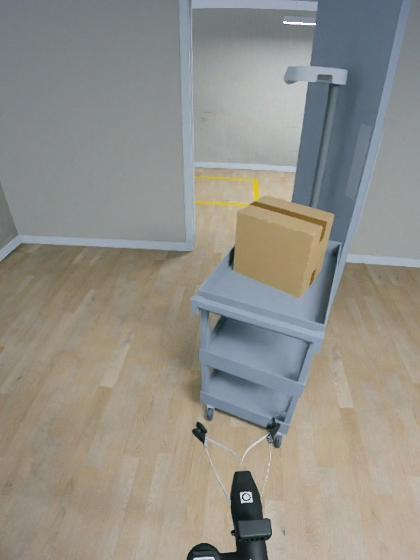

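move --blocking false --r2 '{"base":{"strafe_m":-1.155}}' --cameras '[]'

wait --seconds 8 --cameras '[]'

move --blocking false --r2 '{"base":{"rotate_rad":1.19},"joints":{"lift_m":0.66}}' --cameras '[]'

wait --seconds 1.5 --cameras '[]'

wait --seconds 2 --cameras '["r2_head_camera","r2_wrist_camera"]'

Scene clock: 330.40 s.
move: r2 moving
r1: as last shown
r1.lidar_m: 3.50 0.94 0.94 2.67 2.93 0.58 0.59 0.30 0.25 - 0.25 0.25
r1.motor_effort: lift_m=+20(20) arm_m=+4(4) wheel_0=+11(11) wheel_1=-3(3) wheel_2=+6(6)
r1.servo_current: wrist_yaw_rad=39(65) wrist_pitch_rad=39(46) wrist_roll_rad=59(59) gripper_m=39(46)
r1.wrist_depth_mm: - 135 - - - - - / - 135 147 - - - - / - 133 175 - - 627 - / 110 135 223 - - - - / 137 - - - 1921 1537 - / 1229 1255 198 1008 193 946 1118 / 809 809 768 798 788 842 809
r2.base_odometry: x=-1.790 y=-0.460 heading=-2.756
r2.turned_by_wheels: +0.000
r2.turned_by_imu: +0.000
r2.base_tilt: forward=-0.6 right=+0.0
r2.lidar_m: 0.79 2.87 2.38 2.35 2.54 3.15 3.12 2.93 2.38 2.31 2.59 0.76
r2.base_status: strafe_m moving
r2.joint_positions: lift_m=+0.685 arm_m=+0.000 wrist_yaw_rad=-0.003 wrist_pitch_rad=+0.001 wrist_roll_rad=+0.000 gripper_m=+0.141
r2.joint_status: not commanded
r2.measured_speeds: translate_m=-0.001 strafe_m=-0.141 rotate_rad=+0.006 lift_m=+0.000 arm_m=+0.000 wrist_yaw_rad=+0.000 wrist_pitch_rad=+0.000 wrist_roll_rad=+0.000
r2.motor_effort: lift_m=+21(21) arm_m=+4(4) wheel_0=+16(16) wheel_1=-12(12) wheel_2=+2(2)
r2.servo_current: wrist_yaw_rad=46(52) wrist_pitch_rad=46(46) wrist_roll_rad=52(52) gripper_m=52(59)
r2.hand_pose: x=+0.4590 y=-0.0882 z=+0.8627 quat_wxyz=(+1.000, +0.000, +0.001, -0.001) (m; r2's base frame)
r2.wrist_depth_mm: - - - - - - - / - - - - - 1464 - / - - - - 854 831 - / - - - - 854 831 - / - - - - - - - / - - - - 213 204 - / 1983 1863 - 112 - - 1921
pictures: none
No camera images: "cameras" was empty.

Scene clock: 335.07 s.
earlier move: r2 done
r1.base_odometry: x=-2.465 y=-0.054 heading=+0.149
r1.turned_by_wheels: +0.000
r1.turned_by_imu: +0.000
r1.base_tilt: forward=-1.6 right=+1.3
r1.lidar_m: 3.51 0.95 0.95 2.67 2.97 0.56 0.61 0.30 0.25 - 0.25 0.25
r1.base_status: not commanded
r1.joint_positions: lift_m=+0.124 arm_m=+0.000 wrist_yaw_rad=+3.194 wrist_pitch_rad=+0.002 wrist_roll_rad=+0.000 gripper_m=+0.056
r1.joint_status: not commanded
r1.measured_speeds: all 0
r1.motor_effort: lift_m=+19(20) arm_m=+4(4) wheel_0=+10(11) wheel_1=-3(3) wheel_2=+6(6)
r1.servo_current: wrist_yaw_rad=39(65) wrist_pitch_rad=39(52) wrist_roll_rad=78(78) gripper_m=39(46)
r1.hand_pose: x=-0.1217 y=+0.0722 z=+0.3019 quat_wxyz=(-0.026, -0.001, +0.000, +1.000) (m; r1's base frame)
r1.wrist_depth_mm: - 135 - - - - - / - 135 147 - - - - / - 133 175 - - 621 - / 110 136 224 - - - - / 137 - - - - 1576 - / 1229 1229 198 991 193 960 1138 / 809 809 759 798 788 831 798
r2.base_odometry: x=-2.211 y=+0.577 heading=-2.756
r2.turned_by_wheels: +0.000
r2.turned_by_imu: -0.001
r2.base_tilt: forward=-0.7 right=+0.1
r2.lidar_m: 1.64 1.05 1.01 3.47 3.76 3.31 3.27 1.54 1.25 1.23 1.37 2.13
r2.base_status: done
r2.joint_positions: lift_m=+0.685 arm_m=+0.000 wrist_yaw_rad=-0.003 wrist_pitch_rad=+0.001 wrist_roll_rad=+0.000 gripper_m=+0.141
r2.joint_status: not commanded
r2.measured_speeds: all 0
r2.motor_effort: lift_m=+20(21) arm_m=+4(5) wheel_0=+2(16) wheel_1=-2(13) wheel_2=+0(2)
r2.servo_current: wrist_yaw_rad=39(59) wrist_pitch_rad=39(52) wrist_roll_rad=33(65) gripper_m=52(59)
r2.hand_pose: x=+0.4590 y=-0.0882 z=+0.8627 quat_wxyz=(+1.000, +0.000, +0.001, -0.001) (m; r2's base frame)
r2.wrist_depth_mm: - - - - - - - / - - - - - - - / 976 - - - - - - / 946 - - - - - - / - - - - - - - / - 204 218 - - - - / - 1708 - 112 - 1863 1863
wait: 4.67 of 8 s (r2 has come to rest)
pictures: none
No camera images: "cameras" was empty.

Scene clock: 335.57 s.
move: r2 moving
r1: as last shown
r1.lidar_m: 3.50 0.95 0.93 2.70 2.97 0.57 0.58 0.29 0.25 - 0.25 0.25
r1.motor_effort: lift_m=+20(20) arm_m=+4(4) wheel_0=+11(11) wheel_1=-3(3) wheel_2=+6(6)
r1.servo_current: wrist_yaw_rad=52(59) wrist_pitch_rad=39(46) wrist_roll_rad=46(59) gripper_m=39(46)
r1.wrist_depth_mm: - 135 - - - - - / - 135 147 - - - - / - 132 175 - - 615 - / 110 136 223 - - - - / 137 - 1983 - - 1576 - / 1229 1229 198 991 193 960 1098 / 820 809 759 798 798 831 798
r2.base_odometry: x=-2.211 y=+0.577 heading=-2.504
r2.turned_by_wheels: +0.252
r2.turned_by_imu: +0.245
r2.base_tilt: forward=-0.6 right=+0.0
r2.lidar_m: 1.18 1.02 3.43 3.50 3.58 3.28 2.11 1.35 1.22 1.26 1.61 2.45
r2.base_status: rotate_rad moving
r2.joint_positions: lift_m=+0.661 arm_m=+0.000 wrist_yaw_rad=-0.003 wrist_pitch_rad=+0.001 wrist_roll_rad=+0.000 gripper_m=+0.141
r2.joint_status: lift_m moving
r2.measured_speeds: translate_m=-0.002 strafe_m=+0.000 rotate_rad=+0.972 lift_m=-0.027 arm_m=+0.000 wrist_yaw_rad=+0.000 wrist_pitch_rad=+0.000 wrist_roll_rad=+0.000
r2.motor_effort: lift_m=+14(21) arm_m=+4(5) wheel_0=-8(9) wheel_1=-9(10) wheel_2=-11(11)
r2.servo_current: wrist_yaw_rad=46(52) wrist_pitch_rad=39(46) wrist_roll_rad=46(59) gripper_m=59(59)
r2.hand_pose: x=+0.4590 y=-0.0882 z=+0.8391 quat_wxyz=(+1.000, +0.000, +0.001, -0.001) (m; r2's base frame)
r2.wrist_depth_mm: - - - - - - - / - - - - - - - / - 991 - - - - - / - 991 - - - - - / - - - - - - - / - 201 197 1661 - 204 - / - 1308 1983 112 1863 1756 1756
pictures: none
No camera images: "cameras" was empty.

Scene clock: 336.90 s.
earlier move: r2 done
r1.base_odometry: x=-2.465 y=-0.054 heading=+0.149
r1.turned_by_wheels: +0.000
r1.turned_by_imu: +0.000
r1.base_tilt: forward=-1.6 right=+1.2
r1.lidar_m: 3.48 0.97 0.97 2.67 2.94 0.56 0.59 0.29 0.25 - 0.25 0.25
r1.base_status: not commanded
r1.joint_positions: lift_m=+0.124 arm_m=+0.000 wrist_yaw_rad=+3.194 wrist_pitch_rad=+0.002 wrist_roll_rad=+0.000 gripper_m=+0.056
r1.joint_status: not commanded
r1.measured_speeds: all 0
r1.motor_effort: lift_m=+20(20) arm_m=+4(4) wheel_0=+10(11) wheel_1=-3(4) wheel_2=+6(6)
r1.servo_current: wrist_yaw_rad=46(65) wrist_pitch_rad=46(52) wrist_roll_rad=59(59) gripper_m=46(46)
r1.hand_pose: x=-0.1217 y=+0.0722 z=+0.3019 quat_wxyz=(-0.026, -0.001, +0.000, +1.000) (m; r1's base frame)
r1.wrist_depth_mm: - 135 - - - - - / - 135 147 - - - - / - 133 175 - - 621 - / 110 136 223 - - - - / 137 - - - - 1618 - / 1255 1255 198 1008 193 960 1118 / 809 809 759 798 788 842 798
r2.base_odometry: x=-2.211 y=+0.577 heading=-1.566
r2.turned_by_wheels: +0.937
r2.turned_by_imu: +0.913
r2.base_tilt: forward=-0.6 right=+0.1
r2.lidar_m: 3.47 3.47 3.74 3.28 2.44 1.40 1.23 1.24 1.49 2.45 1.32 1.01
r2.base_status: done
r2.joint_positions: lift_m=+0.660 arm_m=+0.000 wrist_yaw_rad=-0.002 wrist_pitch_rad=+0.001 wrist_roll_rad=+0.000 gripper_m=+0.141
r2.joint_status: all done
r2.measured_speeds: all 0
r2.motor_effort: lift_m=+14(21) arm_m=+4(5) wheel_0=-3(10) wheel_1=-3(10) wheel_2=-5(13)
r2.servo_current: wrist_yaw_rad=52(59) wrist_pitch_rad=46(46) wrist_roll_rad=46(59) gripper_m=46(59)
r2.hand_pose: x=+0.4590 y=-0.0881 z=+0.8382 quat_wxyz=(+1.000, +0.000, +0.001, -0.001) (m; r2's base frame)
r2.wrist_depth_mm: - - - - - - - / - - - - - - - / - - - - - - 831 / - - - - - - 831 / - - - - - - - / - - - - - 189 - / 1983 1808 1921 112 1921 1205 -
wait: 1.33 of 1.5 s (r2 has come to rest)
pictures: none
No camera images: "cameras" was empty.

Scene clock: 338.90 s.
r1.base_odometry: x=-2.465 y=-0.054 heading=+0.149
r1.turned_by_wheels: +0.000
r1.turned_by_imu: +0.000
r1.base_tilt: forward=-1.6 right=+1.3
r1.lidar_m: 3.48 0.98 0.96 2.68 2.92 0.57 0.59 0.31 0.25 - 0.25 0.25
r1.base_status: not commanded
r1.joint_positions: lift_m=+0.124 arm_m=+0.000 wrist_yaw_rad=+3.194 wrist_pitch_rad=+0.002 wrist_roll_rad=+0.000 gripper_m=+0.056
r1.joint_status: not commanded
r1.measured_speeds: all 0
r1.motor_effort: lift_m=+20(20) arm_m=+4(4) wheel_0=+10(11) wheel_1=-3(4) wheel_2=+6(6)
r1.servo_current: wrist_yaw_rad=59(65) wrist_pitch_rad=39(52) wrist_roll_rad=46(59) gripper_m=39(46)
r1.hand_pose: x=-0.1217 y=+0.0722 z=+0.3019 quat_wxyz=(-0.026, -0.001, +0.000, +1.000) (m; r1's base frame)
r1.wrist_depth_mm: - 135 - - - - - / - 135 147 - - - - / - 132 175 - - 621 - / 110 136 223 - - - - / 137 - 1983 - - 1537 - / 1229 1255 198 991 193 946 1118 / 820 820 759 798 798 831 798
r2.base_odometry: x=-2.211 y=+0.577 heading=-1.566
r2.turned_by_wheels: +0.000
r2.turned_by_imu: +0.000
r2.base_tilt: forward=-0.7 right=+0.1
r2.lidar_m: 3.46 3.46 3.78 3.27 2.44 1.43 1.23 1.24 1.48 2.44 1.26 1.02
r2.base_status: done
r2.joint_positions: lift_m=+0.660 arm_m=+0.000 wrist_yaw_rad=-0.002 wrist_pitch_rad=+0.001 wrist_roll_rad=+0.000 gripper_m=+0.141
r2.joint_status: all done
r2.measured_speeds: all 0
r2.motor_effort: lift_m=+14(21) arm_m=+4(5) wheel_0=-2(10) wheel_1=-2(10) wheel_2=-5(13)
r2.servo_current: wrist_yaw_rad=46(59) wrist_pitch_rad=39(46) wrist_roll_rad=46(59) gripper_m=46(59)
r2.hand_pose: x=+0.4590 y=-0.0881 z=+0.8382 quat_wxyz=(+1.000, +0.000, +0.001, -0.001) (m; r2's base frame)
r2.wrist_depth_mm: - - - - - - - / - - - - - - - / - - - - - - 831 / - - - - - - 831 / - - - - - - - / - - - - - 189 - / 1921 1756 1983 112 1983 1182 -
wait: 2.00 s; at rest by 0.27 s
pictures: r2_head_camera, r2_wrist_camera
Images, in order (width x height): r2_head_camera 420x560, r2_wrist_camera 616x392.

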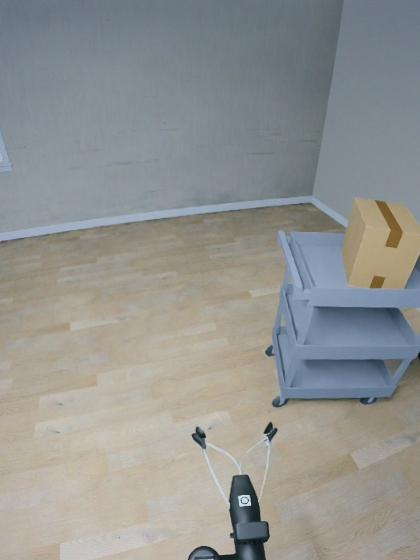

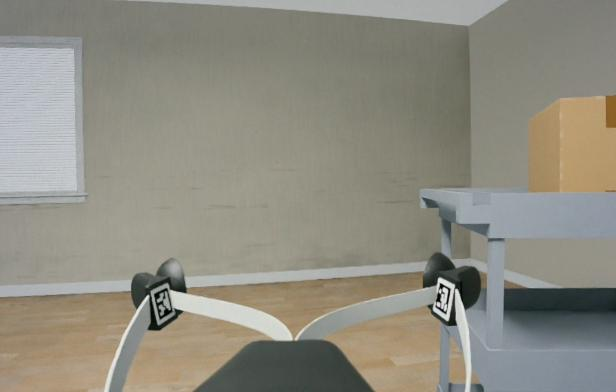

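move --blocking false --cameras '["r2_head_camera","r2_wrist_camera","r1_head_camera"]'

Scene clock: 357.57 s.
r1.base_odometry: x=-2.465 y=-0.054 heading=+0.149
r1.turned_by_wheels: +0.000
r1.turned_by_imu: +0.000
r1.base_tilt: forward=-1.6 right=+1.2
r1.lidar_m: 3.46 0.97 0.97 2.68 2.94 0.56 0.60 0.30 0.25 - 0.25 0.25
r1.base_status: not commanded
r1.joint_positions: lift_m=+0.124 arm_m=+0.000 wrist_yaw_rad=+3.194 wrist_pitch_rad=+0.002 wrist_roll_rad=+0.000 gripper_m=+0.056
r1.joint_status: not commanded
r1.measured_speeds: all 0
r1.motor_effort: lift_m=+20(20) arm_m=+4(4) wheel_0=+10(11) wheel_1=-3(4) wheel_2=+6(6)
r1.servo_current: wrist_yaw_rad=52(65) wrist_pitch_rad=46(52) wrist_roll_rad=52(59) gripper_m=39(46)
r1.hand_pose: x=-0.1217 y=+0.0722 z=+0.3019 quat_wxyz=(-0.026, -0.001, +0.000, +1.000) (m; r1's base frame)
r1.wrist_depth_mm: - 135 - - - - - / - 135 147 - - - - / - 133 175 - - 621 - / 110 136 224 - - - - / 137 - 1983 - - 1618 - / 1229 1229 198 991 193 960 1118 / 820 820 759 798 798 831 798
r2.base_odometry: x=-2.211 y=+0.577 heading=-1.566
r2.turned_by_wheels: +0.000
r2.turned_by_imu: +0.000
r2.base_tilt: forward=-0.7 right=+0.0
r2.lidar_m: 3.47 3.45 3.80 3.29 2.41 1.41 1.22 1.23 1.45 2.46 1.29 1.02
r2.base_status: done
r2.joint_positions: lift_m=+0.660 arm_m=+0.000 wrist_yaw_rad=-0.002 wrist_pitch_rad=+0.001 wrist_roll_rad=+0.000 gripper_m=+0.141
r2.joint_status: all done
r2.measured_speeds: all 0
r2.motor_effort: lift_m=+14(21) arm_m=+4(5) wheel_0=-3(10) wheel_1=-2(10) wheel_2=-5(13)
r2.servo_current: wrist_yaw_rad=39(59) wrist_pitch_rad=39(46) wrist_roll_rad=59(59) gripper_m=59(59)
r2.hand_pose: x=+0.4590 y=-0.0881 z=+0.8382 quat_wxyz=(+1.000, +0.000, +0.001, -0.001) (m; r2's base frame)
r2.wrist_depth_mm: - - - - - - - / - - - - - - - / - - - - - - 831 / - - - - - - 831 / - - - - - - - / - - - - - 190 - / 1983 1863 1921 112 1983 1182 -
pictures: r1_head_camera, r2_head_camera, r2_wrist_camera
Images, in order (width x height): r1_head_camera 420x560, r2_head_camera 420x560, r2_wrist_camera 616x392.

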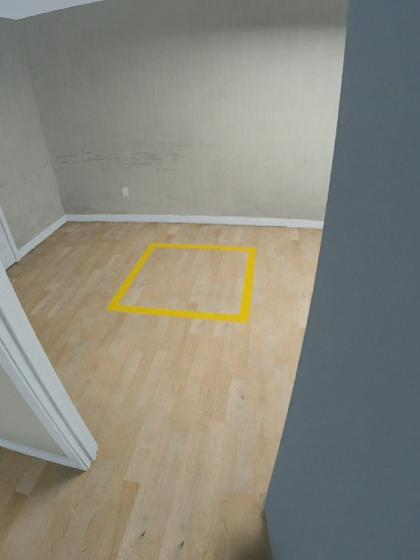

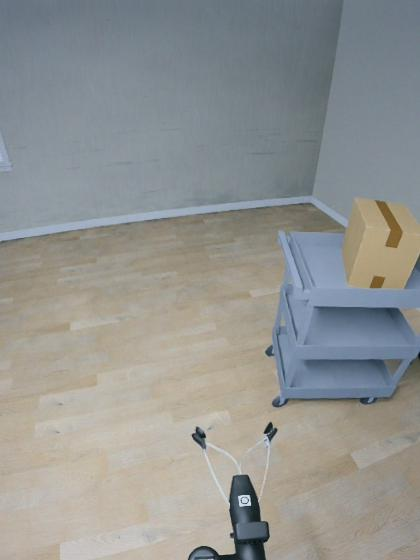

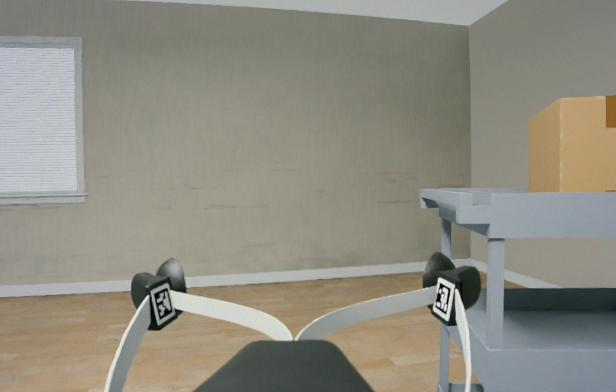

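move --blocking false --r2 '{"base":{"strafe_m":-0.7}}' --cameras '[]'

wait --seconds 6 --cameras '["r2_head_camera","r2_wrist_camera","r2_head_right_camera"]'

Scene clock: 363.80 s.
move: r2 moving
r1: as last shown
r1.lidar_m: 3.48 0.98 0.99 2.66 2.96 0.56 0.60 0.30 0.25 - 0.25 0.25
r1.motor_effort: lift_m=+20(20) arm_m=+4(4) wheel_0=+11(11) wheel_1=-3(3) wheel_2=+6(6)
r1.servo_current: wrist_yaw_rad=59(65) wrist_pitch_rad=39(46) wrist_roll_rad=39(59) gripper_m=39(46)
r1.wrist_depth_mm: - 135 - - - - - / - 135 147 - - - - / - 133 175 - - 621 - / 110 136 223 - - - - / 137 - 1983 - - 1537 - / 1229 1229 198 1008 193 946 1118 / 820 809 768 798 788 842 798
r2.base_odometry: x=-2.247 y=+0.577 heading=-1.566
r2.turned_by_wheels: +0.000
r2.turned_by_imu: +0.000
r2.base_tilt: forward=-0.7 right=+0.0
r2.lidar_m: 1.43 3.47 3.82 3.33 2.41 1.41 1.24 1.24 1.47 2.42 1.30 1.02
r2.base_status: strafe_m moving
r2.joint_positions: lift_m=+0.660 arm_m=+0.000 wrist_yaw_rad=-0.002 wrist_pitch_rad=+0.001 wrist_roll_rad=+0.000 gripper_m=+0.141
r2.joint_status: not commanded
r2.measured_speeds: translate_m=+0.000 strafe_m=-0.140 rotate_rad=+0.003 lift_m=+0.000 arm_m=+0.000 wrist_yaw_rad=+0.000 wrist_pitch_rad=+0.000 wrist_roll_rad=+0.000
r2.motor_effort: lift_m=+14(14) arm_m=+4(5) wheel_0=+9(12) wheel_1=-10(12) wheel_2=+0(4)
r2.servo_current: wrist_yaw_rad=52(59) wrist_pitch_rad=39(46) wrist_roll_rad=39(52) gripper_m=52(59)
r2.hand_pose: x=+0.4590 y=-0.0881 z=+0.8382 quat_wxyz=(+1.000, +0.000, +0.001, -0.001) (m; r2's base frame)
r2.wrist_depth_mm: - - - - - - - / - - - - - - - / - - - - - - 809 / - - - - - - 820 / - - - - - - - / - - - - - 189 - / 1863 1863 1921 112 1921 976 -
pictures: none
No camera images: "cameras" was empty.

Scene clock: 367.07 s.
earlier move: r2 done
r1.base_odometry: x=-2.465 y=-0.054 heading=+0.149
r1.turned_by_wheels: +0.000
r1.turned_by_imu: +0.000
r1.base_tilt: forward=-1.6 right=+1.3
r1.lidar_m: 3.50 0.96 0.96 2.68 2.97 0.56 0.60 0.30 0.25 - 0.25 0.25
r1.base_status: not commanded
r1.joint_positions: lift_m=+0.124 arm_m=+0.000 wrist_yaw_rad=+3.194 wrist_pitch_rad=+0.002 wrist_roll_rad=+0.000 gripper_m=+0.056
r1.joint_status: not commanded
r1.measured_speeds: all 0
r1.motor_effort: lift_m=+20(20) arm_m=+4(4) wheel_0=+11(11) wheel_1=-3(3) wheel_2=+6(6)
r1.servo_current: wrist_yaw_rad=33(65) wrist_pitch_rad=39(52) wrist_roll_rad=39(65) gripper_m=46(52)
r1.hand_pose: x=-0.1217 y=+0.0722 z=+0.3019 quat_wxyz=(-0.026, -0.001, +0.000, +1.000) (m; r1's base frame)
r1.wrist_depth_mm: - 135 - - - - - / - 135 146 - - - - / - 133 175 - - 621 - / 110 136 223 - - - - / 137 1430 - - - 1576 - / 1229 1229 198 1008 193 960 1118 / 820 809 759 788 798 842 798
r2.base_odometry: x=-2.911 y=+0.574 heading=-1.566
r2.turned_by_wheels: +0.000
r2.turned_by_imu: +0.000
r2.base_tilt: forward=-0.7 right=+0.0
r2.lidar_m: 0.89 0.97 4.27 3.97 2.13 1.23 1.06 1.06 1.26 1.76 1.12 0.94
r2.base_status: done
r2.joint_positions: lift_m=+0.660 arm_m=+0.000 wrist_yaw_rad=-0.002 wrist_pitch_rad=+0.001 wrist_roll_rad=+0.000 gripper_m=+0.141
r2.joint_status: not commanded
r2.measured_speeds: all 0
r2.motor_effort: lift_m=+14(14) arm_m=+4(5) wheel_0=+2(15) wheel_1=-2(13) wheel_2=+0(4)
r2.servo_current: wrist_yaw_rad=52(59) wrist_pitch_rad=39(46) wrist_roll_rad=46(59) gripper_m=46(59)
r2.hand_pose: x=+0.4590 y=-0.0881 z=+0.8382 quat_wxyz=(+1.000, +0.000, +0.001, -0.001) (m; r2's base frame)
r2.wrist_depth_mm: - - - - - - - / - - - - - - - / - - - 798 - - - / - - - 809 - - - / - - - - - - - / - - 196 167 213 - - / 1921 1808 - 112 - 1808 1808
wait: 3.27 of 6 s (r2 has come to rest)
pictures: r2_head_camera, r2_head_right_camera, r2_wrist_camera
Images, in order (width x height): r2_head_camera 420x560, r2_head_right_camera 420x672, r2_wrist_camera 616x392.

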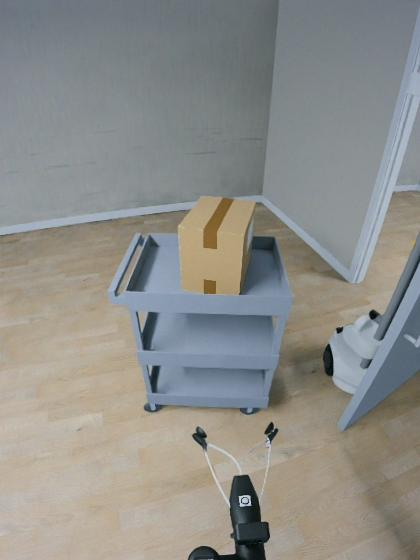

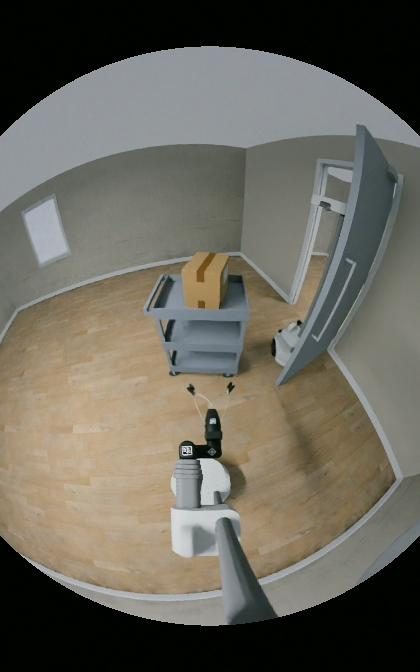

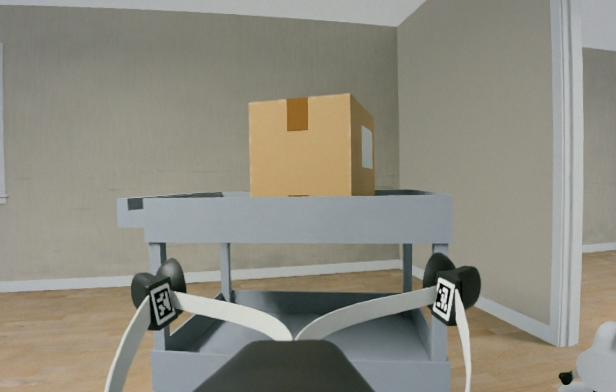

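move --blocking false --r2 '{"base":{"translate_m":0.48,"strafe_m":-0.1}}' --cameras '[]'

wait --seconds 6 --cameras '["r2_head_camera","r2_wrist_camera"]'

Scene clock: 374.77 s.
move: r2 moving
r1: as last shown
r1.lidar_m: 3.50 0.96 0.95 2.67 2.98 0.57 0.61 0.31 0.25 - 0.25 0.25
r1.motor_effort: lift_m=+20(20) arm_m=+4(4) wheel_0=+10(11) wheel_1=-3(3) wheel_2=+6(6)
r1.servo_current: wrist_yaw_rad=46(65) wrist_pitch_rad=46(46) wrist_roll_rad=46(52) gripper_m=39(46)
r1.wrist_depth_mm: - 135 - - - - - / - 135 147 - - - - / - 133 175 - - 621 - / 110 136 223 - - - - / 137 1397 - - - 1537 - / 1229 1205 198 1008 192 960 1118 / 820 809 768 798 788 842 798
r2.base_odometry: x=-2.917 y=+0.543 heading=-1.566
r2.turned_by_wheels: +0.000
r2.turned_by_imu: +0.001
r2.base_tilt: forward=-0.7 right=+0.1
r2.lidar_m: 0.88 0.94 4.19 3.98 2.17 1.26 1.10 1.10 1.29 1.76 1.12 0.91
r2.base_status: translate_m moving; strafe_m moving
r2.joint_positions: lift_m=+0.660 arm_m=+0.000 wrist_yaw_rad=-0.002 wrist_pitch_rad=+0.001 wrist_roll_rad=+0.000 gripper_m=+0.141
r2.joint_status: not commanded
r2.measured_speeds: translate_m=+0.124 strafe_m=-0.024 rotate_rad=-0.004 lift_m=+0.000 arm_m=+0.000 wrist_yaw_rad=+0.000 wrist_pitch_rad=+0.000 wrist_roll_rad=+0.000
r2.motor_effort: lift_m=+14(14) arm_m=+4(5) wheel_0=+10(13) wheel_1=+6(8) wheel_2=-11(12)
r2.servo_current: wrist_yaw_rad=59(65) wrist_pitch_rad=39(46) wrist_roll_rad=46(65) gripper_m=46(59)
r2.hand_pose: x=+0.4590 y=-0.0881 z=+0.8382 quat_wxyz=(+1.000, +0.000, +0.001, -0.001) (m; r2's base frame)
r2.wrist_depth_mm: - - - - - - 1863 / - - - - - - 1863 / - - - 778 - - 1863 / - - - 778 - - 1921 / - - - - - - - / - - 196 167 213 - - / 1921 1661 - 112 - 1756 1808
pictures: none
No camera images: "cameras" was empty.

Scene clock: 377.37 s.
earlier move: r2 done
r1.base_odometry: x=-2.465 y=-0.054 heading=+0.149
r1.turned_by_wheels: +0.000
r1.turned_by_imu: +0.000
r1.base_tilt: forward=-1.6 right=+1.3
r1.lidar_m: 3.51 0.97 0.98 2.67 2.98 0.56 0.60 0.30 0.25 - 0.25 0.25
r1.base_status: not commanded
r1.joint_positions: lift_m=+0.124 arm_m=+0.000 wrist_yaw_rad=+3.194 wrist_pitch_rad=+0.002 wrist_roll_rad=+0.000 gripper_m=+0.056
r1.joint_status: not commanded
r1.measured_speeds: all 0
r1.motor_effort: lift_m=+20(20) arm_m=+4(4) wheel_0=+10(11) wheel_1=-3(3) wheel_2=+6(6)
r1.servo_current: wrist_yaw_rad=46(72) wrist_pitch_rad=33(59) wrist_roll_rad=59(65) gripper_m=46(46)
r1.hand_pose: x=-0.1217 y=+0.0722 z=+0.3019 quat_wxyz=(-0.026, -0.001, +0.000, +1.000) (m; r1's base frame)
r1.wrist_depth_mm: - 135 991 - - - - / - 135 147 - - 615 - / - 133 175 - - 597 - / 110 136 224 - - - - / 137 1060 1205 - - 603 - / 1229 1042 198 1078 193 - 1118 / 809 809 759 798 798 842 798
r2.base_odometry: x=-3.008 y=+0.094 heading=-1.566
r2.turned_by_wheels: +0.000
r2.turned_by_imu: +0.000
r2.base_tilt: forward=-0.7 right=+0.1
r2.lidar_m: 0.45 0.46 3.70 4.19 2.96 1.73 1.51 1.49 1.74 1.56 0.69 0.47
r2.base_status: done
r2.joint_positions: lift_m=+0.660 arm_m=+0.000 wrist_yaw_rad=-0.003 wrist_pitch_rad=+0.001 wrist_roll_rad=+0.000 gripper_m=+0.141
r2.joint_status: not commanded
r2.measured_speeds: all 0
r2.motor_effort: lift_m=+14(14) arm_m=+4(5) wheel_0=+3(13) wheel_1=+3(8) wheel_2=-6(14)
r2.servo_current: wrist_yaw_rad=59(65) wrist_pitch_rad=39(46) wrist_roll_rad=46(65) gripper_m=46(59)
r2.hand_pose: x=+0.4590 y=-0.0883 z=+0.8382 quat_wxyz=(+1.000, +0.000, +0.001, -0.002) (m; r2's base frame)
r2.wrist_depth_mm: - 349 322 347 - - - / - 349 325 347 - - - / - 353 325 345 - - - / - 355 327 347 - - - / - - - - - - - / - 202 196 - 187 199 - / 1863 255 251 112 241 242 236
wait: 2.60 of 6 s (r2 has come to rest)
pictures: r2_head_camera, r2_wrist_camera
Images, in order (width x height): r2_head_camera 420x560, r2_wrist_camera 616x392.

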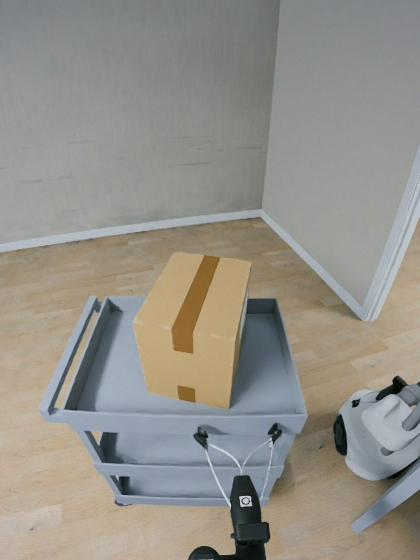

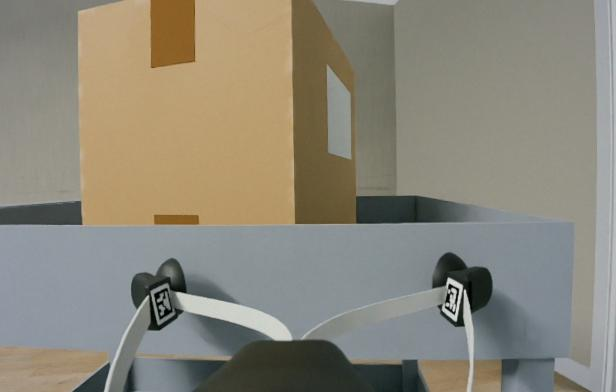

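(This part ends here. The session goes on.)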